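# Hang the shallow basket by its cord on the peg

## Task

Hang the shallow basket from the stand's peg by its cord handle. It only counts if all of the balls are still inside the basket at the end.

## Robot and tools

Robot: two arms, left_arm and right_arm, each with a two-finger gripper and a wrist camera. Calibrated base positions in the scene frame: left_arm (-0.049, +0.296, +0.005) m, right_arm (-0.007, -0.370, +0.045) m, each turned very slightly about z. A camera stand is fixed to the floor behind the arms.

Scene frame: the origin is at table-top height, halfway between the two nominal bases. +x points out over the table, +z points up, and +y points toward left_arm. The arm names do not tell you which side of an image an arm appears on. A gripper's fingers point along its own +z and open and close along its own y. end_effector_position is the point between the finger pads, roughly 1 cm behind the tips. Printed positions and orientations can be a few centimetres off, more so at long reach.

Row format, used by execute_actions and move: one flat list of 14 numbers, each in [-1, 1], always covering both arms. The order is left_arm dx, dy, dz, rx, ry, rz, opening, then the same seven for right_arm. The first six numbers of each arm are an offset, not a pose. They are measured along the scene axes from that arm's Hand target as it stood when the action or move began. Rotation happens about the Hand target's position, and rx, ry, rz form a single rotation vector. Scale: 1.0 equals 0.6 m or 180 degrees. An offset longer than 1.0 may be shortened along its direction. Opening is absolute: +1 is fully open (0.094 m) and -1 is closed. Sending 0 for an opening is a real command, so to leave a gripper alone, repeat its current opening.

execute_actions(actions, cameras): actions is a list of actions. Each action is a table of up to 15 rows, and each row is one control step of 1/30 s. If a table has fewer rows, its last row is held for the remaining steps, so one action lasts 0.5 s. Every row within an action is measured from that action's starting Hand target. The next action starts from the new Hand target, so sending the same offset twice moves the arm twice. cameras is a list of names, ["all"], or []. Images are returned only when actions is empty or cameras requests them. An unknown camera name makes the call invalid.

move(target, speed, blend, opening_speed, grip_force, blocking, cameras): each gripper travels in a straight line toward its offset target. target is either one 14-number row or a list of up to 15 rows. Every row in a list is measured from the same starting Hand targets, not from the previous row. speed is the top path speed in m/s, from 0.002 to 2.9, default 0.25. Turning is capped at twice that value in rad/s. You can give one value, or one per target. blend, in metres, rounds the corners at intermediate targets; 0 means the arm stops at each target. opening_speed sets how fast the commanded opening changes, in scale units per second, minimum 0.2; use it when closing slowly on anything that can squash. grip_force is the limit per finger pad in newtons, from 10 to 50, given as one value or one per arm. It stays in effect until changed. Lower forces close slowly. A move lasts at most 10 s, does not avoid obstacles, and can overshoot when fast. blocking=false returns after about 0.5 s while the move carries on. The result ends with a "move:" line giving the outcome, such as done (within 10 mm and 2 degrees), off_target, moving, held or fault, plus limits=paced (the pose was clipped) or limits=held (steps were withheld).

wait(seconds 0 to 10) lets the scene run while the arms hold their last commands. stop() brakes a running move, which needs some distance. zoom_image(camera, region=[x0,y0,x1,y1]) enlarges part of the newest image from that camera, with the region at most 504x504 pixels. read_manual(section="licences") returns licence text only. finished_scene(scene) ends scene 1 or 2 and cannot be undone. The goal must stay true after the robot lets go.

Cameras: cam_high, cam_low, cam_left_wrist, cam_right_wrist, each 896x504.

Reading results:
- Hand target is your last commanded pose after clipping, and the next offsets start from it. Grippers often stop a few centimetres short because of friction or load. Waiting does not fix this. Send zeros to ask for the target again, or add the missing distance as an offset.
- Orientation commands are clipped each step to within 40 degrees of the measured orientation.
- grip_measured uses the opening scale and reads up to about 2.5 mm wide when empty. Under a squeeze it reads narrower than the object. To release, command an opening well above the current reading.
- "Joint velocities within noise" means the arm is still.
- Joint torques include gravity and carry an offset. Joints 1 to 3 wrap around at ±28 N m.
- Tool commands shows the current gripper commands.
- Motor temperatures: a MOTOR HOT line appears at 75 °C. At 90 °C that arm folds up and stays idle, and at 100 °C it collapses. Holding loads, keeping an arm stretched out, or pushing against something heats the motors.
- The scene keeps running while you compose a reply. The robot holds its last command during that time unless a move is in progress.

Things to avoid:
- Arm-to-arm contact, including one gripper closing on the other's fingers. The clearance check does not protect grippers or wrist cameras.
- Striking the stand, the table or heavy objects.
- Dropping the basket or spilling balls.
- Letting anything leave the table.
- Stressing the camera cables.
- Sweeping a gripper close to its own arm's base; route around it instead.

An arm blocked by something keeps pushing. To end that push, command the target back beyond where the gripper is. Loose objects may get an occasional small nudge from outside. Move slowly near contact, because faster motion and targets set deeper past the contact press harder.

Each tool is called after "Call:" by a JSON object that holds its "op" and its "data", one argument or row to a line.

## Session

Call:
{"op": "execute_actions", "data": {
  "actions": []
}}

Call:
{"op": "zoom_image", "data": {
  "camera": "cam_high",
  "region": [340, 60, 640, 330]
}}

Call:
{"op": "zoom_image", "data": {
  "camera": "cam_low",
  "region": [440, 130, 720, 330]
}}

Scene clock: 0.00 s.
left_arm: end_effector_position=(+0.3340, +0.2231, +0.1489) grip_measured=+1.000 end_effector_quat_wxyz=(+0.699, -0.011, +0.712, +0.060) | right_arm: end_effector_position=(+0.3393, -0.3940, +0.1318) grip_measured=+1.000 end_effector_quat_wxyz=(+0.618, +0.047, +0.784, -0.031)
Joint positions: left_arm=[-0.404 1.701 0.292 1.391 -0.526 0.061 0.094] | right_arm=[-0.021 1.56 0.1 1.222 0.076 0.029 0.094]
Joint velocities: within noise
Joint torques (N m): no reading
Motor temperatures (°C): left_arm=[28 24 29 27 25 24 22] | right_arm=[26 23 34 25 24 23 24]
Heat: left arm: 29 °C; right arm: 34 °C.
Hand target: left_arm +0.3354, +0.2226, +0.1569; +0.708, -0.016, +0.704, +0.056 | right_arm +0.3410, -0.3941, +0.1353; +0.622, +0.048, +0.781, -0.031
Tool commands: left_gripper/opening=+1.0 right_gripper/opening=+1.0

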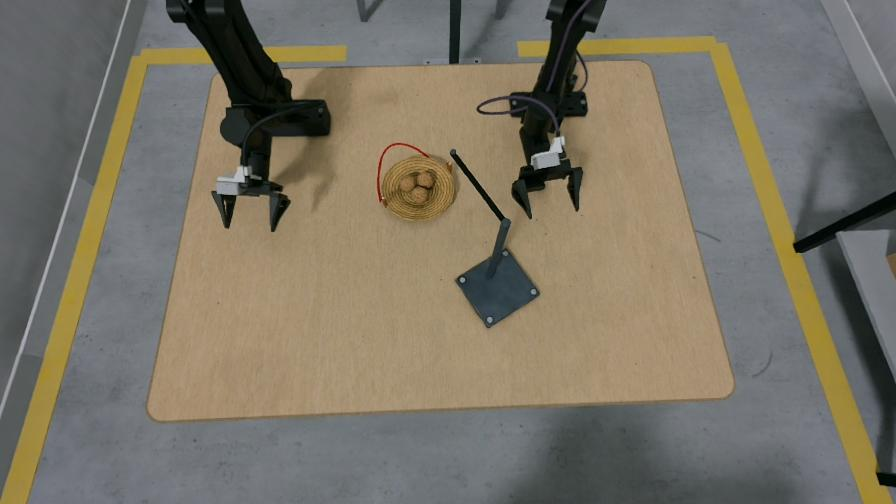

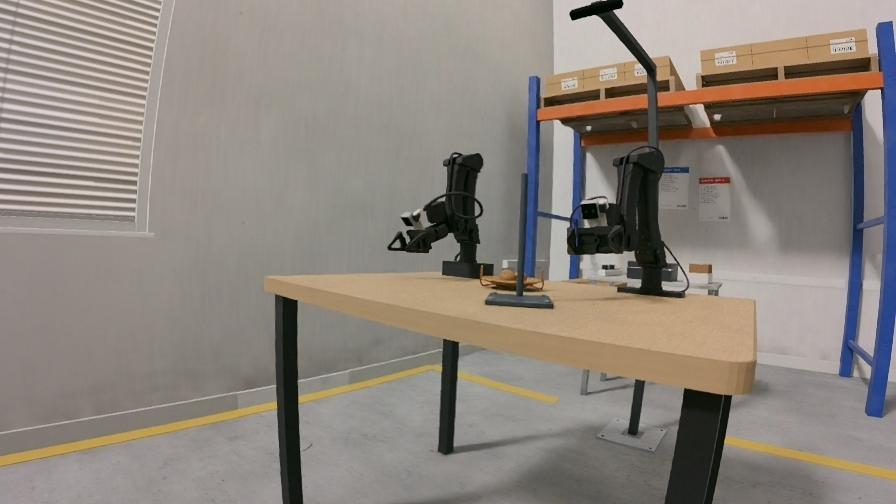

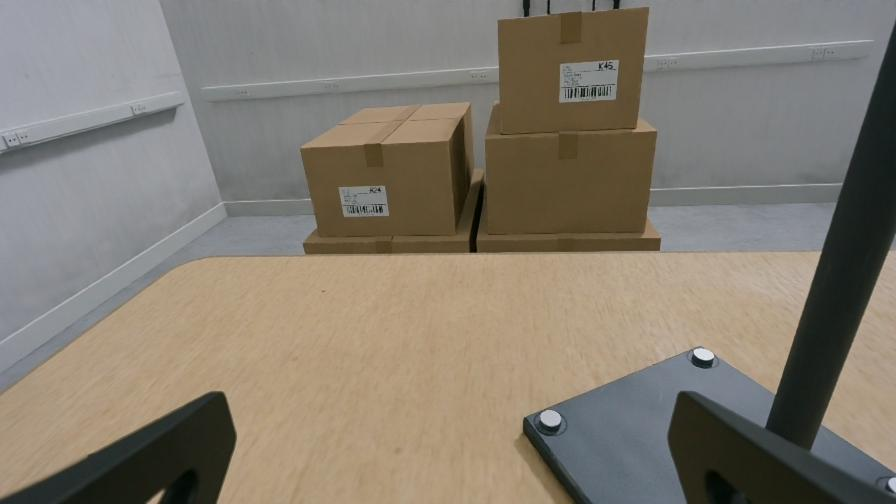

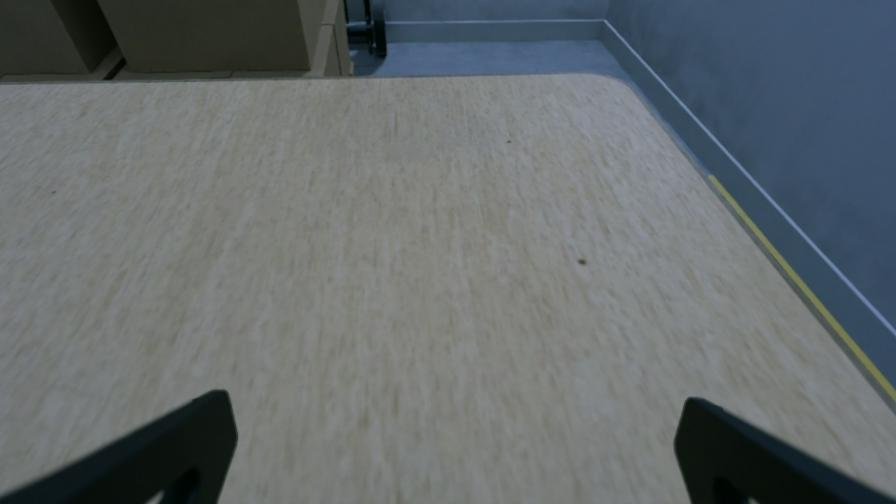

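Scaled by 1.680 from the camera's 896x504 image, which has a finer 1280x720 frame.

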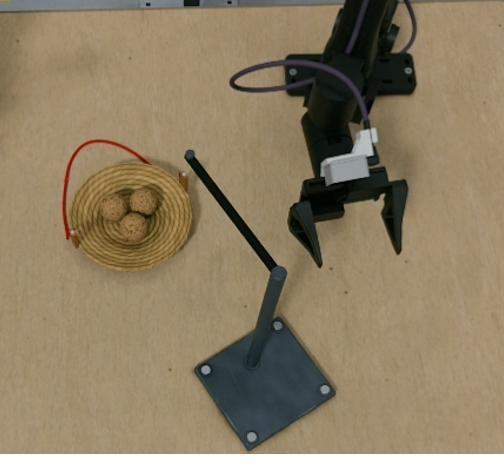

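Scaled by 1.800 from the camera's 896x504 image, which has a finer 1280x720 frame.

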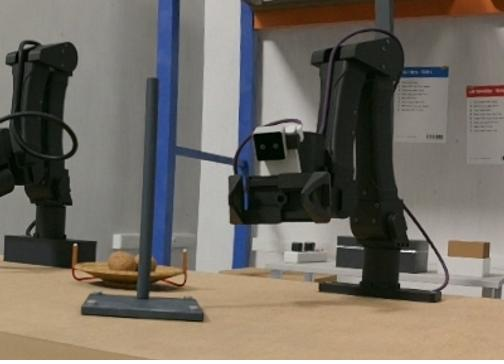

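Call:
{"op": "move", "data": {
  "target": [-0.15,0.16,0,0,0,0,1,-0.418,0.473,0.108,-0.462,0.254,0.611,1],
  "cameras": ["cam_high","cam_right_wrist"]
}}

Scene clock: 31.77 s.
left_arm: end_effector_position=(+0.2473, +0.3180, +0.1571) grip_measured=+1.000 end_effector_quat_wxyz=(+0.665, -0.018, +0.744, +0.058) | right_arm: end_effector_position=(+0.0939, -0.1112, +0.1960) grip_measured=+1.000 end_effector_quat_wxyz=(-0.004, +0.897, -0.442, +0.009)
Joint positions: left_arm=[0.03 0.739 0.018 0.612 -0.102 0.051 0.094] | right_arm=[1.219 1.589 1.424 -1.398 0.018 -1.019 0.094]
Joint torques (N m): left_arm=[0.7 -1.35 6.91 1.8 0.07 -0.08] | right_arm=[0.23 -4.88 6.2 0.15 -0.16 -0.11]
Motor temperatures (°C): left_arm=[28 25 30 32 25 24 22] | right_arm=[26 23 35 27 24 23 24]
Heat: left arm: 32 °C; right arm: 35 °C.
Hand target: left_arm +0.2454, +0.3186, +0.1570; +0.708, -0.016, +0.704, +0.056 | right_arm +0.0902, -0.1104, +0.2001; +0.001, +0.899, -0.438, +0.001
Off the commanded pose: left_arm 0.002 m, 7 deg | right_arm 0.006 m, 1 deg.
joint sent to its limit (left arm) — joint 3 (elbow), lower limit, where the elbow is as bent as it goes. The joint targets are off in orientation, not in position.
move: off_target (left_arm)
Images, in order (width x height): cam_high 896x504, cam_right_wrist 896x504.

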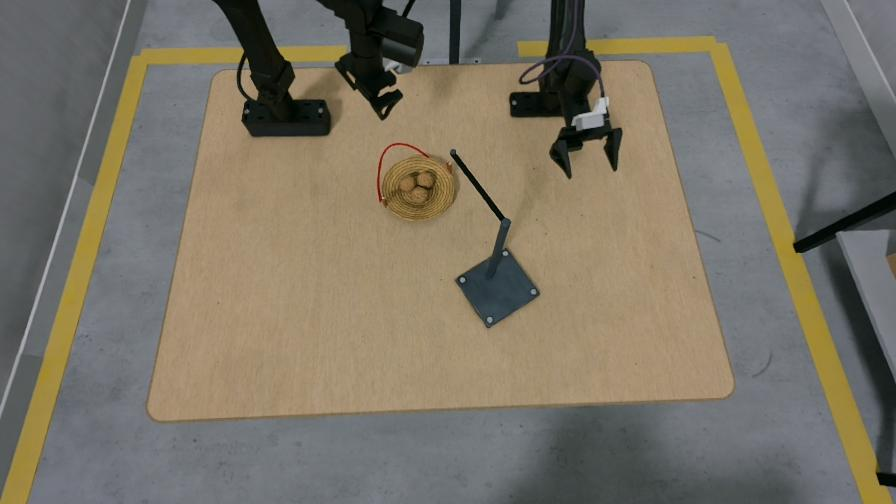

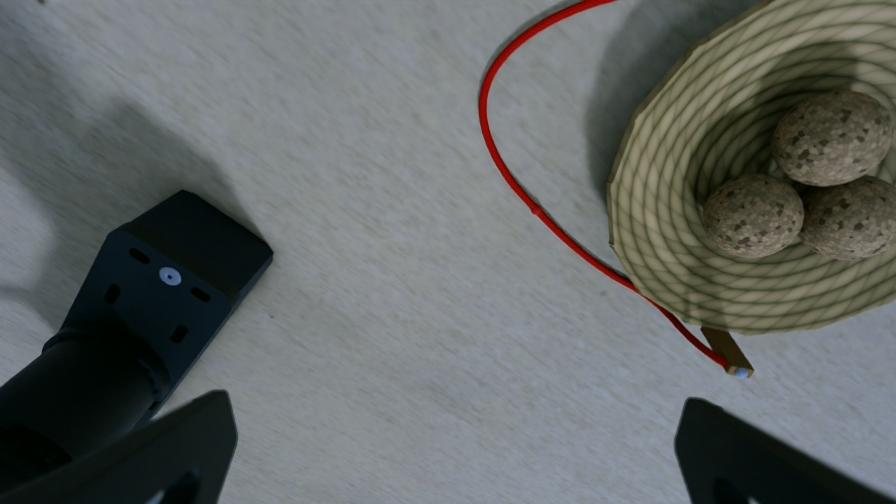

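Call:
{"op": "move", "data": {
  "target": [0,0,0,0,0,0,1,-0.006,0.06,-0.262,0,0,0,-0.2],
  "cameras": ["cam_right_wrist"]
}}

Scene clock: 39.33 s.
left_arm: end_effector_position=(+0.2472, +0.3180, +0.1570) grip_measured=+1.000 end_effector_quat_wxyz=(+0.665, -0.018, +0.744, +0.058) | right_arm: end_effector_position=(+0.0915, -0.0735, +0.0447) grip_measured=-0.198 end_effector_quat_wxyz=(-0.006, +0.899, -0.438, +0.008)
Joint positions: left_arm=[0.03 0.739 0.018 0.612 -0.102 0.051 0.094] | right_arm=[1.269 1.841 1.091 -0.813 0.018 -0.977 0.038]
Joint torques (N m): left_arm=[0.69 -1.24 6.93 1.79 0.08 -0.06] | right_arm=[0.42 -6.52 3.73 0.33 -0.13 0]
Heat: left arm: 33 °C; right arm: 35 °C.
Hand target: left_arm +0.2460, +0.3187, +0.1576; +0.668, -0.020, +0.742, +0.055 (not the last commanded pose) | right_arm +0.0865, -0.0744, +0.0429; +0.001, +0.899, -0.438, +0.001
Off the commanded pose: left_arm 0.002 m, 7 deg | right_arm 0.005 m, 1 deg.
joint sent to its limit (left arm) — joint 3 (elbow), lower limit, where the elbow is as bent as it goes.
move: off_target (left_arm)
Images, in order (width x height): cam_right_wrist 896x504.

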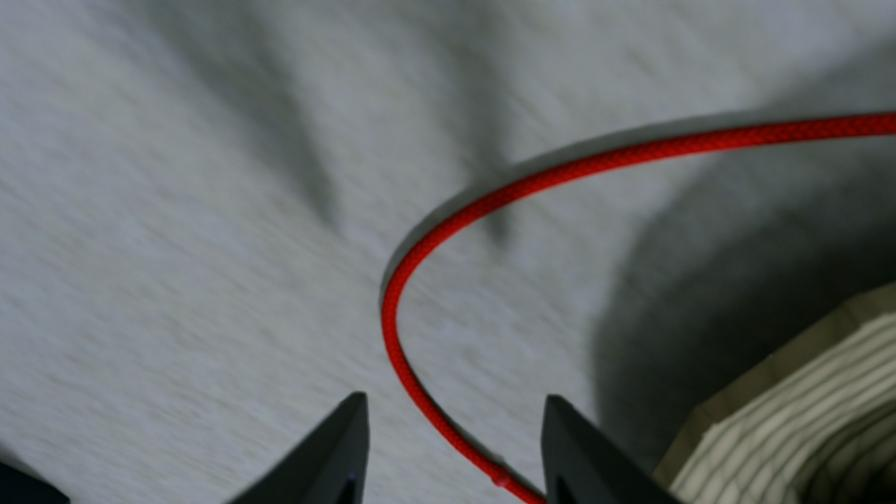

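Call:
{"op": "move", "data": {
  "target": [0,0,0,0,0,0,1,-0.031,-0.003,-0.058,0,0,0,-0.2],
  "speed": 0.06,
  "cameras": ["cam_right_wrist"]
}}

Scene clock: 45.73 s.
left_arm: end_effector_position=(+0.2472, +0.3180, +0.1570) grip_measured=+1.000 end_effector_quat_wxyz=(+0.665, -0.018, +0.744, +0.058) | right_arm: end_effector_position=(+0.0735, -0.0753, +0.0158) grip_measured=-0.199 end_effector_quat_wxyz=(-0.005, +0.899, -0.438, +0.010)
Joint positions: left_arm=[0.03 0.739 0.018 0.612 -0.102 0.051 0.094] | right_arm=[1.325 1.882 1.011 -0.694 0.022 -0.921 0.038]
Joint torques (N m): left_arm=[0.69 -1.25 6.93 1.79 0.07 -0.07] | right_arm=[0.43 -5.59 2.65 0.56 -0.18 0]
Heat: left arm: 33 °C; right arm: 35 °C.
Hand target: left_arm +0.2460, +0.3187, +0.1576; +0.668, -0.020, +0.742, +0.055 | right_arm +0.0679, -0.0761, +0.0081; +0.001, +0.899, -0.437, +0.001
Off the commanded pose: left_arm 0.002 m, 1 deg | right_arm 0.010 m, 1 deg.
joint sent to its limit (left arm) — joint 3 (elbow), lower limit, where the elbow is as bent as it goes. The joint targets still meet the commanded pose.
move: done
Images, in order (width x height): cam_right_wrist 896x504.

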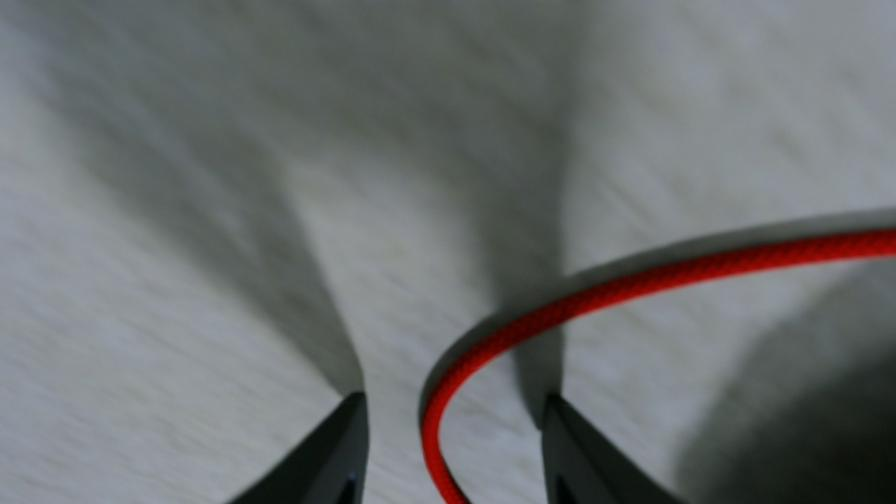

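Call:
{"op": "move", "data": {
  "target": [0,0,0,0,0,0,1,0,0,0,0,0,0,-1],
  "opening_speed": 0.8,
  "cameras": ["cam_right_wrist"]
}}

Scene clock: 49.23 s.
left_arm: end_effector_position=(+0.2472, +0.3180, +0.1570) grip_measured=+1.000 end_effector_quat_wxyz=(+0.665, -0.018, +0.744, +0.058) | right_arm: end_effector_position=(+0.0759, -0.0684, +0.0157) grip_measured=-0.961 end_effector_quat_wxyz=(-0.020, +0.898, -0.439, +0.009)
Joint positions: left_arm=[0.03 0.739 0.018 0.612 -0.102 0.051 0.094] | right_arm=[1.325 1.882 1.01 -0.664 0.025 -0.92 0.002]
Joint torques (N m): left_arm=[0.65 -1.26 6.91 1.78 0.06 -0.06] | right_arm=[0.42 -5.63 2.78 0.33 -0.21 -0.02]
Heat: left arm: 34 °C; right arm: 35 °C.
Hand target: left_arm +0.2460, +0.3187, +0.1576; +0.668, -0.020, +0.742, +0.055 | right_arm +0.0679, -0.0761, +0.0081; +0.001, +0.899, -0.437, +0.001
Off the commanded pose: left_arm 0.002 m, 1 deg | right_arm 0.013 m, 3 deg.
joint sent to its limit (left arm) — joint 3 (elbow), lower limit, where the elbow is as bent as it goes. The joint targets still meet the commanded pose.
move: off_target (right_arm)
Images, in order (width x height): cam_right_wrist 896x504.

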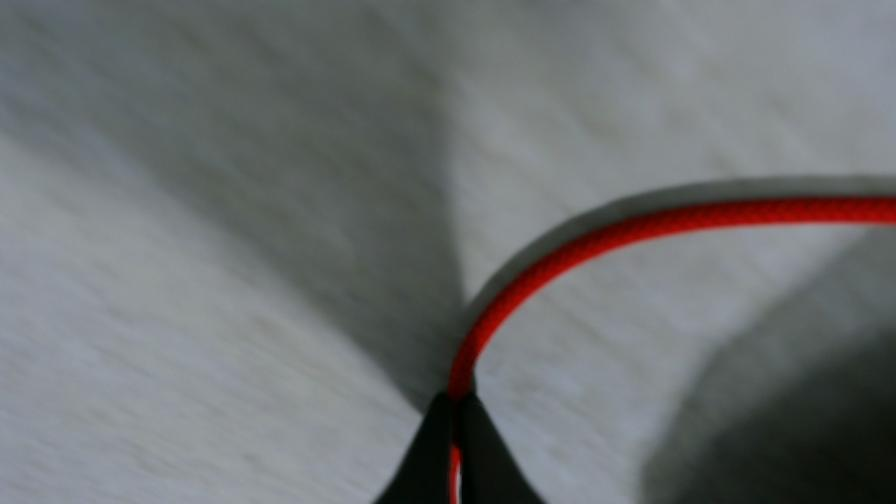

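Call:
{"op": "move", "data": {
  "target": [
    [0,0,0,0,0,0,1,0.07,0.027,0.153,0,0,0,-1],
    [0,0,0,0,0,0,1,0.153,0.043,0.237,0.1965,-0.234,0,-1],
    [0,0,0,0,0,0,1,0.253,0.077,0.282,0.1965,-0.234,0,-1]
  ],
  "speed": [0.1,0.2,0.1],
  "blend": [0.02,0.02,0],
  "cameras": ["cam_high","cam_low","cam_right_wrist"]
}}

Call:
{"op": "zoom_image", "data": {
  "camera": "cam_high",
  "region": [350, 80, 520, 250]
}}

Scene clock: 62.53 s.
left_arm: end_effector_position=(+0.2472, +0.3180, +0.1570) grip_measured=+1.000 end_effector_quat_wxyz=(+0.665, -0.018, +0.744, +0.058) | right_arm: end_effector_position=(+0.2178, -0.0358, +0.1711) grip_measured=-0.964 end_effector_quat_wxyz=(-0.415, +0.800, -0.389, +0.193)
Joint positions: left_arm=[0.03 0.739 0.018 0.612 -0.102 0.051 0.094] | right_arm=[1.149 1.426 0.755 -0.001 0.366 -1.277 0.002]
Joint torques (N m): left_arm=[0.68 -1.28 6.97 1.79 0.06 -0.07] | right_arm=[-0.29 -4.15 6.89 1.38 0.04 -0.02]
Heat: left arm: 35 °C; right arm: 34 °C.
Hand target: left_arm +0.2460, +0.3187, +0.1576; +0.668, -0.020, +0.742, +0.055 | right_arm +0.2198, -0.0299, +0.1774; -0.421, +0.797, -0.389, +0.189
Off the commanded pose: left_arm 0.002 m, 1 deg | right_arm 0.009 m, 1 deg.
joint sent to its limit (left arm) — joint 3 (elbow), lower limit, where the elbow is as bent as it goes. The joint targets still meet the commanded pose.
move: done
Images, in order (width x height): cam_high 896x504, cam_low 896x504, cam_right_wrist 896x504.

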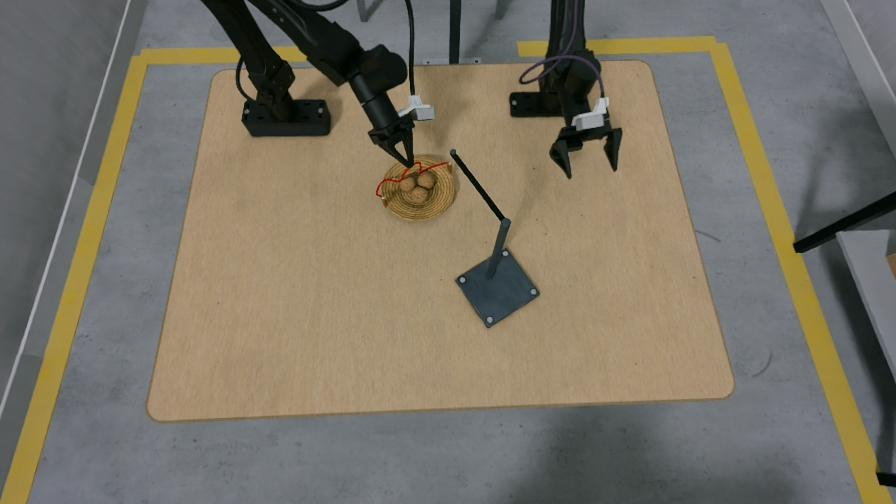

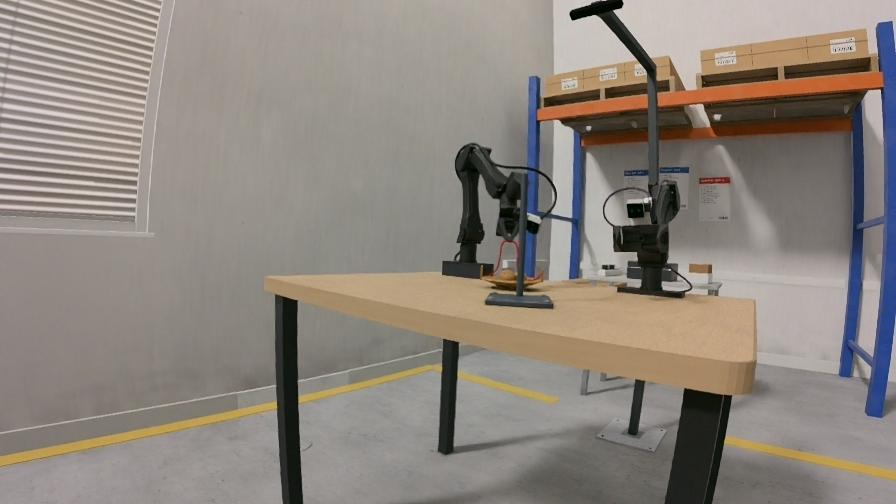

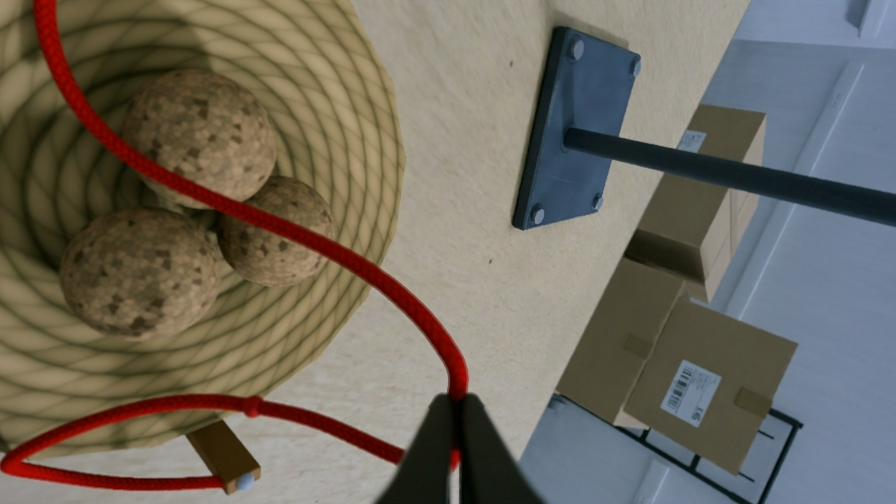

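Scaled by 2.965 from the camera's 896x504 image, which has a finer 1280x720 frame.

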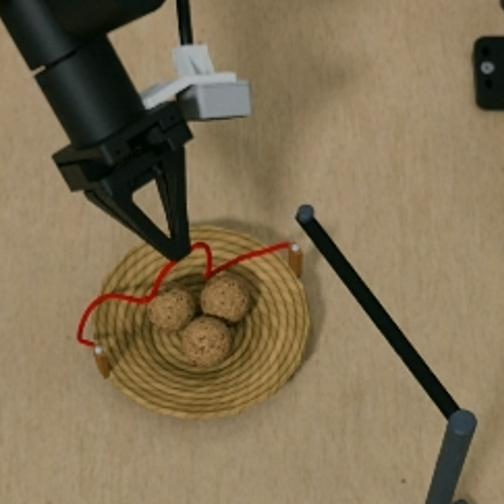

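Call:
{"op": "move", "data": {
  "target": [
    [0,0,0,0,0,0,1,0.008,0.02,0.12,0,0,0,-1],
    [0,0,0,0,0,0,1,0.0,0.02,0.24,0,0,0,-1]
  ],
  "speed": [0.08,0.05],
  "blend": [0.02,0],
  "cameras": ["cam_high","cam_low","cam_right_wrist"]
}}

Call:
{"op": "zoom_image", "data": {
  "camera": "cam_high",
  "region": [350, 80, 520, 250]
}}

Call:
{"op": "zoom_image", "data": {
  "camera": "cam_low",
  "region": [440, 140, 580, 320]
}}

Scene clock: 71.70 s.
left_arm: end_effector_position=(+0.2472, +0.3180, +0.1570) grip_measured=+1.000 end_effector_quat_wxyz=(+0.665, -0.018, +0.744, +0.058) | right_arm: end_effector_position=(+0.2208, -0.0202, +0.3020) grip_measured=-0.964 end_effector_quat_wxyz=(-0.401, +0.808, -0.387, +0.191)
Joint positions: left_arm=[0.03 0.739 0.018 0.612 -0.102 0.051 0.094] | right_arm=[1.158 1.422 1.31 -0.593 0.366 -1.274 0.002]
Joint torques (N m): left_arm=[0.68 -1.28 6.93 1.79 0.07 -0.07] | right_arm=[0.47 -6.27 7.82 1.37 0.18 0.06]
Heat: left arm: 35 °C; right arm: 35 °C.
Hand target: left_arm +0.2460, +0.3187, +0.1576; +0.668, -0.020, +0.742, +0.055 | right_arm +0.2198, -0.0179, +0.3213; -0.421, +0.797, -0.389, +0.189
Off the commanded pose: left_arm 0.002 m, 1 deg | right_arm 0.020 m, 3 deg.
joint sent to its limit (left arm) — joint 3 (elbow), lower limit, where the elbow is as bent as it goes. The joint targets still meet the commanded pose.
move: off_target (right_arm)
Images, in order (width x height): cam_high 896x504, cam_low 896x504, cam_right_wrist 896x504.

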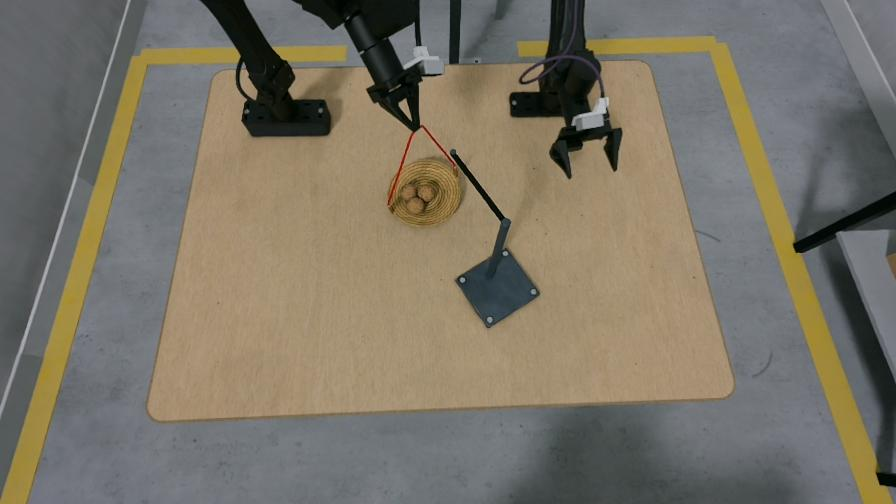

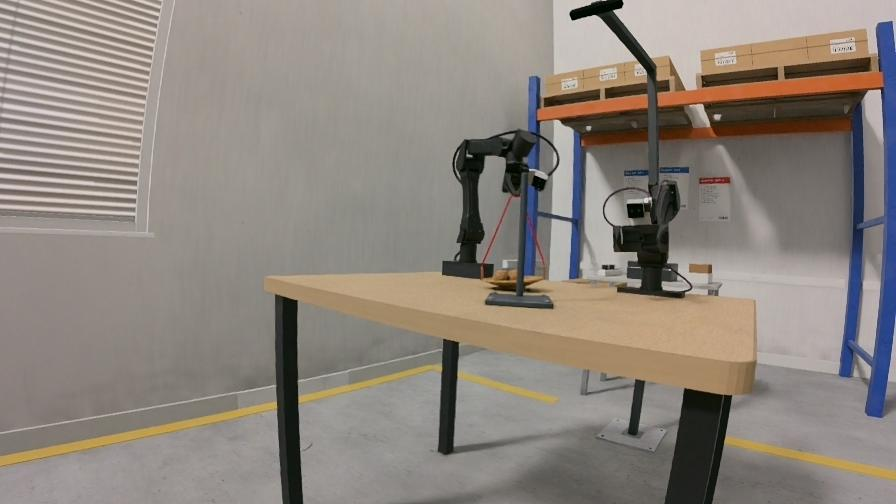

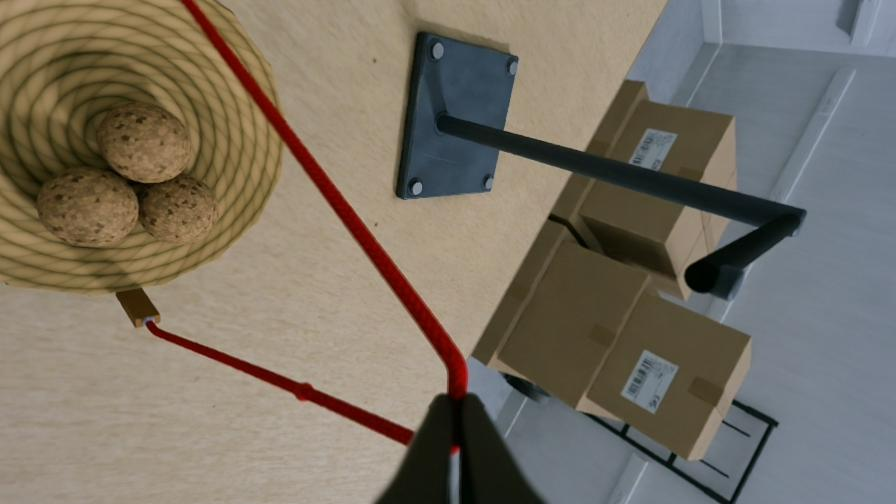

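Scaled by 2.965 from the camera's 896x504 image, which has a finer 1280x720 frame.

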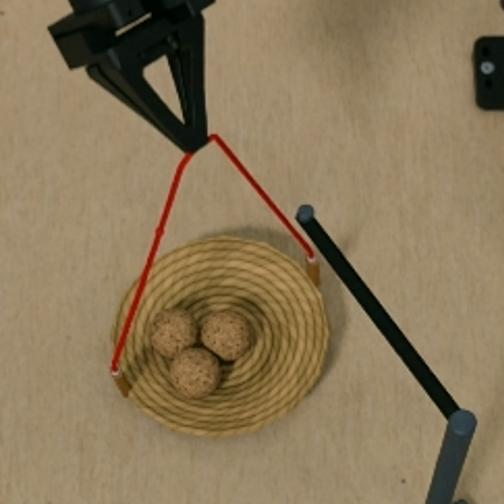

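Scaled by 2.800 from the camera's 896x504 image, which has a finer 1280x720 frame.

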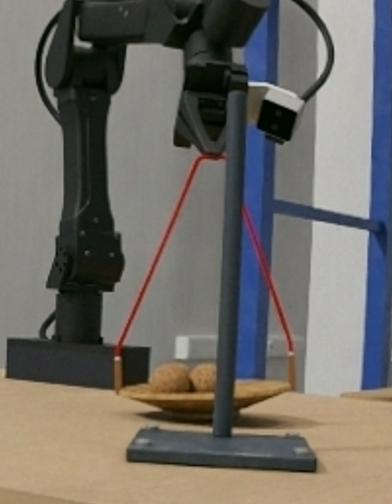

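Call:
{"op": "move", "data": {
  "target": [
    [0,0,0,0,0,0,1,-0.02,-0.015,0.18,0,0,0,-1],
    [0,0,0,0,0,0,1,0.055,0.02,0.18,0,0,0,-1]
  ],
  "speed": 0.06,
  "blend": [0.02,0],
  "cameras": ["cam_high","cam_low","cam_right_wrist"]
}}

Call:
{"op": "zoom_image", "data": {
  "camera": "cam_high",
  "region": [370, 70, 540, 240]
}}

Call:
{"op": "zoom_image", "data": {
  "camera": "cam_low",
  "region": [440, 130, 580, 310]
}}

Scene clock: 79.23 s.
left_arm: end_effector_position=(+0.2472, +0.3180, +0.1570) grip_measured=+1.000 end_effector_quat_wxyz=(+0.665, -0.018, +0.744, +0.058) | right_arm: end_effector_position=(+0.2506, -0.0078, +0.4147) grip_measured=-0.964 end_effector_quat_wxyz=(-0.402, +0.807, -0.389, +0.189)
Joint positions: left_arm=[0.03 0.739 0.018 0.612 -0.102 0.051 0.094] | right_arm=[1.086 1.67 2.028 -1.047 0.309 -1.317 0.002]
Joint torques (N m): left_arm=[0.68 -1.25 6.91 1.79 0.06 -0.07] | right_arm=[-0.31 -6.23 7.02 1.52 0.09 -0.04]
Heat: left arm: 36 °C; right arm: 36 °C.
Hand target: left_arm +0.2460, +0.3187, +0.1576; +0.668, -0.020, +0.742, +0.055 | right_arm +0.2527, -0.0059, +0.4293; -0.421, +0.798, -0.389, +0.189
Off the commanded pose: left_arm 0.002 m, 1 deg | right_arm 0.015 m, 2 deg.
joint sent to its limit (left arm) — joint 3 (elbow), lower limit, where the elbow is as bent as it goes. The joint targets still meet the commanded pose.
move: off_target (right_arm)
Images, in order (width x height): cam_high 896x504, cam_low 896x504, cam_right_wrist 896x504.

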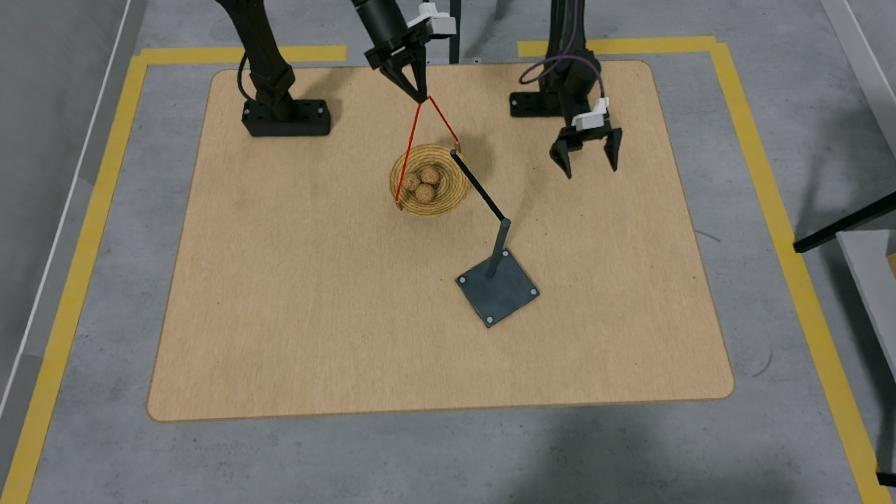

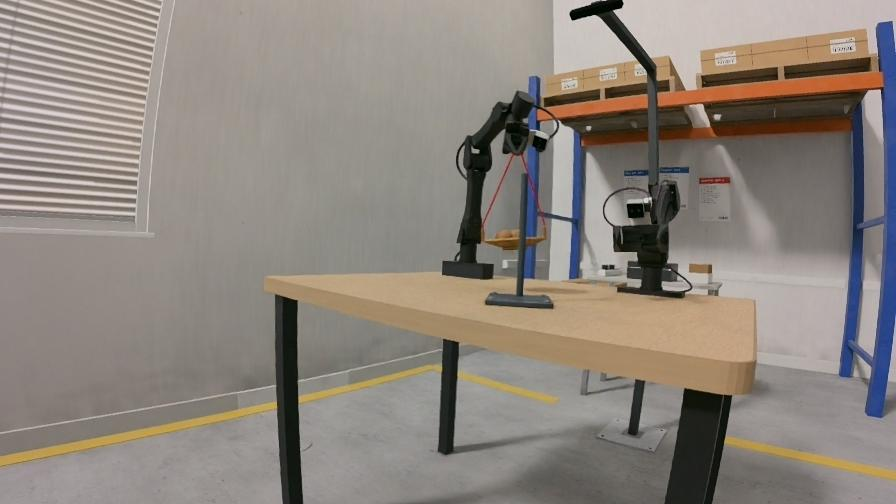

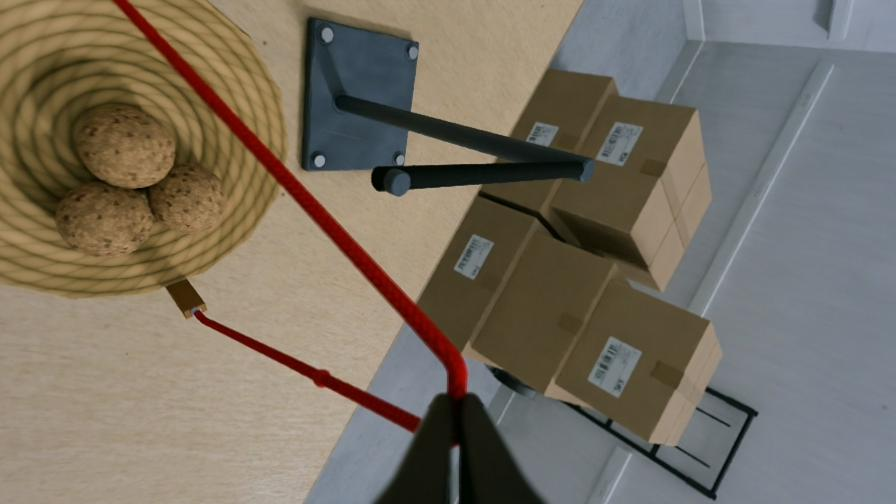

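Scaled by 2.965 from the camera's 896x504 image, which has a finer 1280x720 frame.

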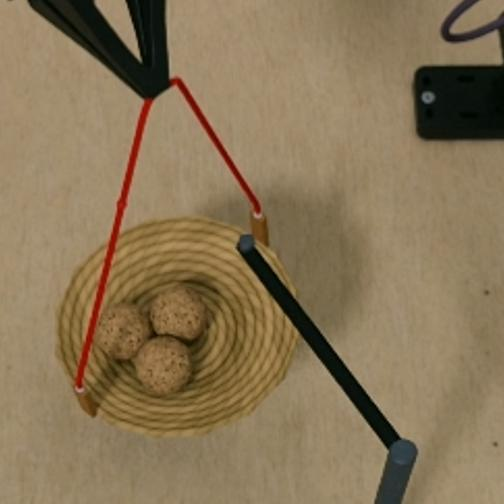

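Scaled by 2.800 from the camera's 896x504 image, which has a finer 1280x720 frame.

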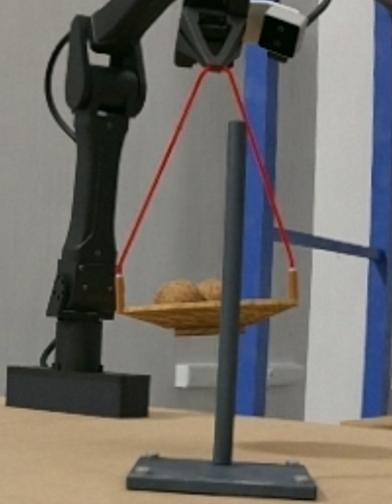

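Call:
{"op": "move", "data": {
  "target": [
    [0,0,0,0,0,0,1,-0.01,0.018,0,0,0,0,-1],
    [0,0,0,0,0,0,1,0.163,0.118,0,0,0,0,-1]
  ],
  "speed": 0.06,
  "blend": [0.01,0],
  "cameras": ["cam_high","cam_low","cam_right_wrist"]
}}

Call:
{"op": "zoom_image", "data": {
  "camera": "cam_high",
  "region": [370, 90, 540, 260]
}}

Call:
{"op": "zoom_image", "data": {
  "camera": "cam_low",
  "region": [440, 130, 580, 310]
}}

Scene clock: 89.17 s.
left_arm: end_effector_position=(+0.2472, +0.3180, +0.1570) grip_measured=+1.000 end_effector_quat_wxyz=(+0.665, -0.018, +0.744, +0.058) | right_arm: end_effector_position=(+0.3470, +0.0618, +0.4132) grip_measured=-0.964 end_effector_quat_wxyz=(-0.425, +0.797, -0.382, +0.194)
Joint positions: left_arm=[0.03 0.739 0.018 0.612 -0.102 0.051 0.094] | right_arm=[0.961 2.248 2.837 -1.203 0.21 -1.407 0.002]
Joint torques (N m): left_arm=[0.68 -1.24 6.93 1.79 0.07 -0.07] | right_arm=[-0.36 -9.81 6.24 1.72 0.02 -0.03]
Heat: left arm: 36 °C; right arm: 36 °C.
Hand target: left_arm +0.2460, +0.3187, +0.1576; +0.668, -0.020, +0.742, +0.055 | right_arm +0.3505, +0.0650, +0.4292; -0.421, +0.798, -0.389, +0.189
Off the commanded pose: left_arm 0.002 m, 1 deg | right_arm 0.017 m, 1 deg.
elbow stopped short (right arm): the move would have taken joint 3 (elbow) straighter than the controller allows.
joint sent to its limit (left arm) — joint 3 (elbow), lower limit, where the elbow is as bent as it goes. The joint targets still meet the commanded pose.
move: off_target (right_arm); blend cut to 0.0063 m at target 1
Images, in order (width x height): cam_high 896x504, cam_low 896x504, cam_right_wrist 896x504.

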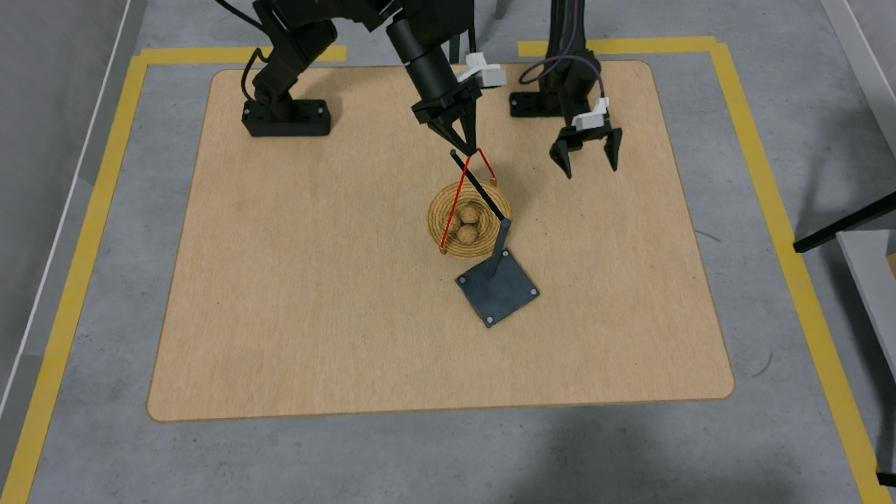

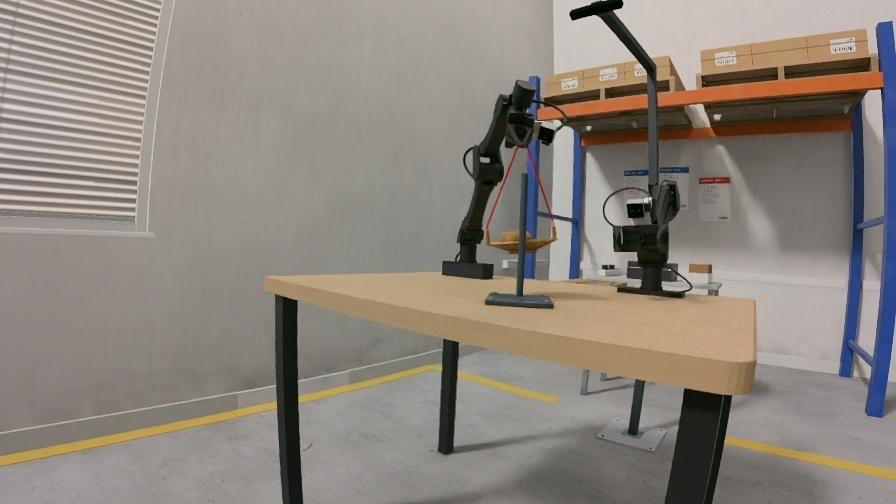

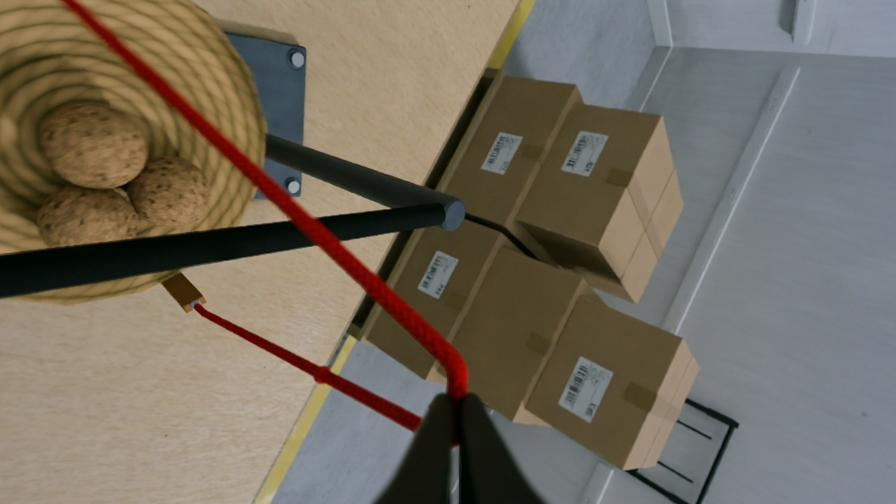

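Scaled by 2.965 from the camera's 896x504 image, which has a finer 1280x720 frame.

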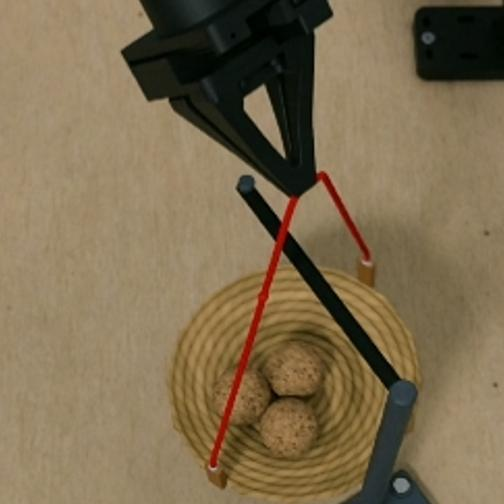

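Scaled by 2.800 from the camera's 896x504 image, which has a finer 1280x720 frame.

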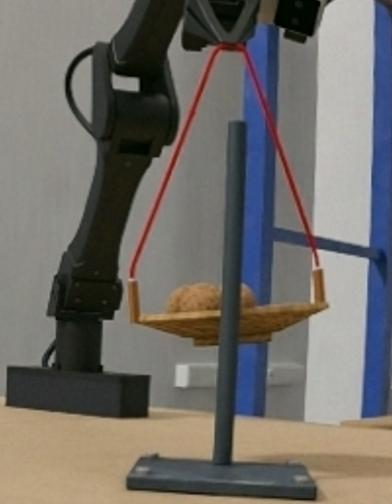

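Call:
{"op": "move", "data": {
  "target": [0,0,0,0,0,0,1,-0.042,-0.026,-0.09,0,0,0,-1],
  "speed": 0.06,
  "cameras": ["cam_high","cam_low","cam_right_wrist"]
}}

Call:
{"op": "zoom_image", "data": {
  "camera": "cam_high",
  "region": [370, 90, 540, 260]
}}

Call:
{"op": "zoom_image", "data": {
  "camera": "cam_low",
  "region": [440, 130, 580, 310]
}}

Scene clock: 100.47 s.
left_arm: end_effector_position=(+0.2472, +0.3180, +0.1570) grip_measured=+1.000 end_effector_quat_wxyz=(+0.665, -0.018, +0.744, +0.058) | right_arm: end_effector_position=(+0.3294, +0.0518, +0.3469) grip_measured=-0.964 end_effector_quat_wxyz=(-0.389, +0.814, -0.389, +0.185)
Joint positions: left_arm=[0.03 0.739 0.018 0.612 -0.102 0.051 0.094] | right_arm=[0.981 1.947 2.099 -0.852 0.222 -1.384 0.002]
Joint torques (N m): left_arm=[0.65 -1.28 6.93 1.78 0.07 -0.06] | right_arm=[0.43 -12.72 5.2 1.62 0.14 0.05]
Motor temperatures (°C): left_arm=[28 24 31 37 25 24 22] | right_arm=[26 26 36 28 24 23 25]
Heat: left arm: 37 °C; right arm: 36 °C.
Hand target: left_arm +0.2460, +0.3187, +0.1576; +0.668, -0.020, +0.742, +0.055 | right_arm +0.3254, +0.0494, +0.3753; -0.421, +0.797, -0.389, +0.189
Off the commanded pose: left_arm 0.002 m, 1 deg | right_arm 0.029 m, 4 deg.
joint sent to its limit (left arm) — joint 3 (elbow), lower limit, where the elbow is as bent as it goes. The joint targets still meet the commanded pose.
move: off_target (right_arm)
Images, in order (width x height): cam_high 896x504, cam_low 896x504, cam_right_wrist 896x504.

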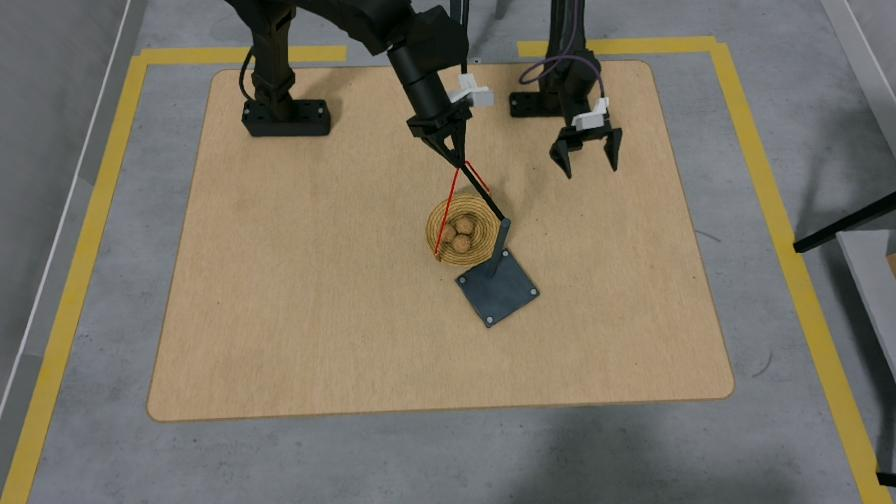

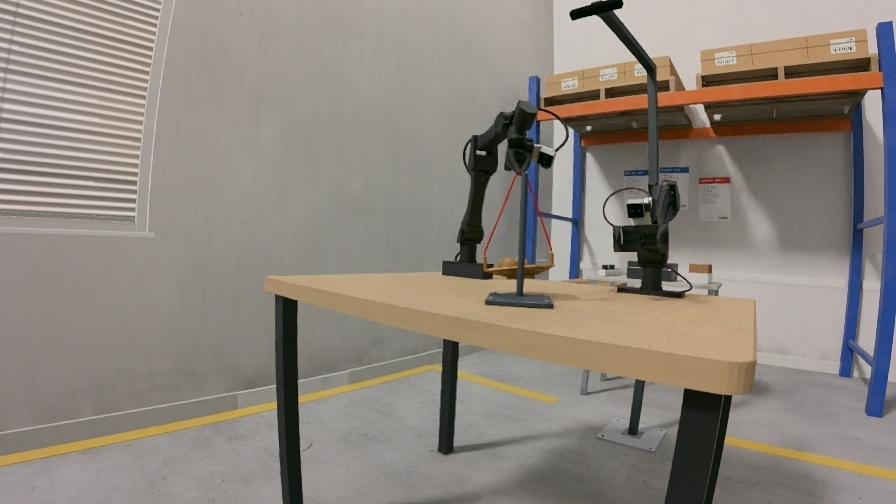

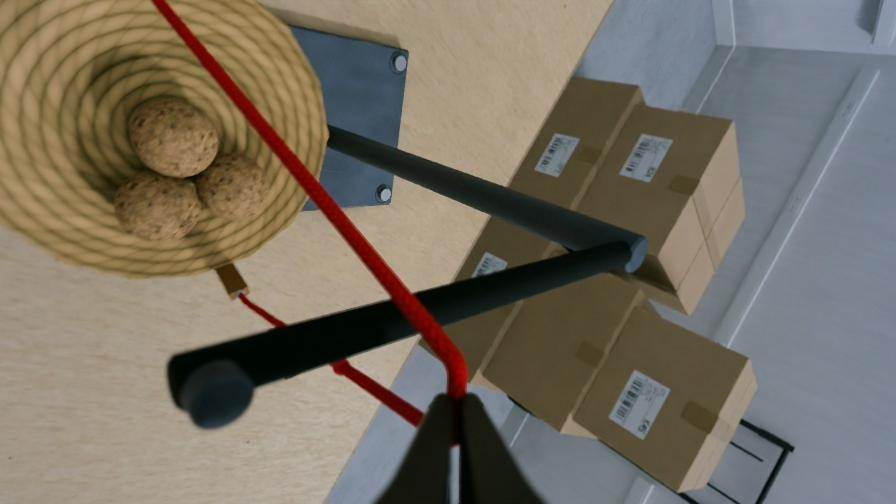

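Scaled by 2.965 from the camera's 896x504 image, which has a finer 1280x720 frame.

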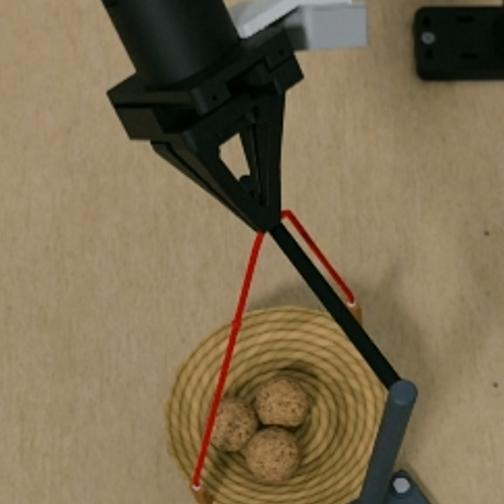

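Scaled by 2.800 from the camera's 896x504 image, which has a finer 1280x720 frame.

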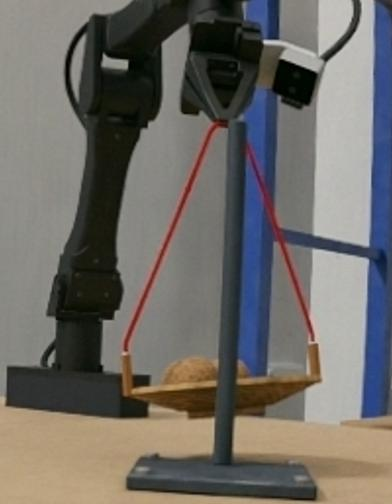

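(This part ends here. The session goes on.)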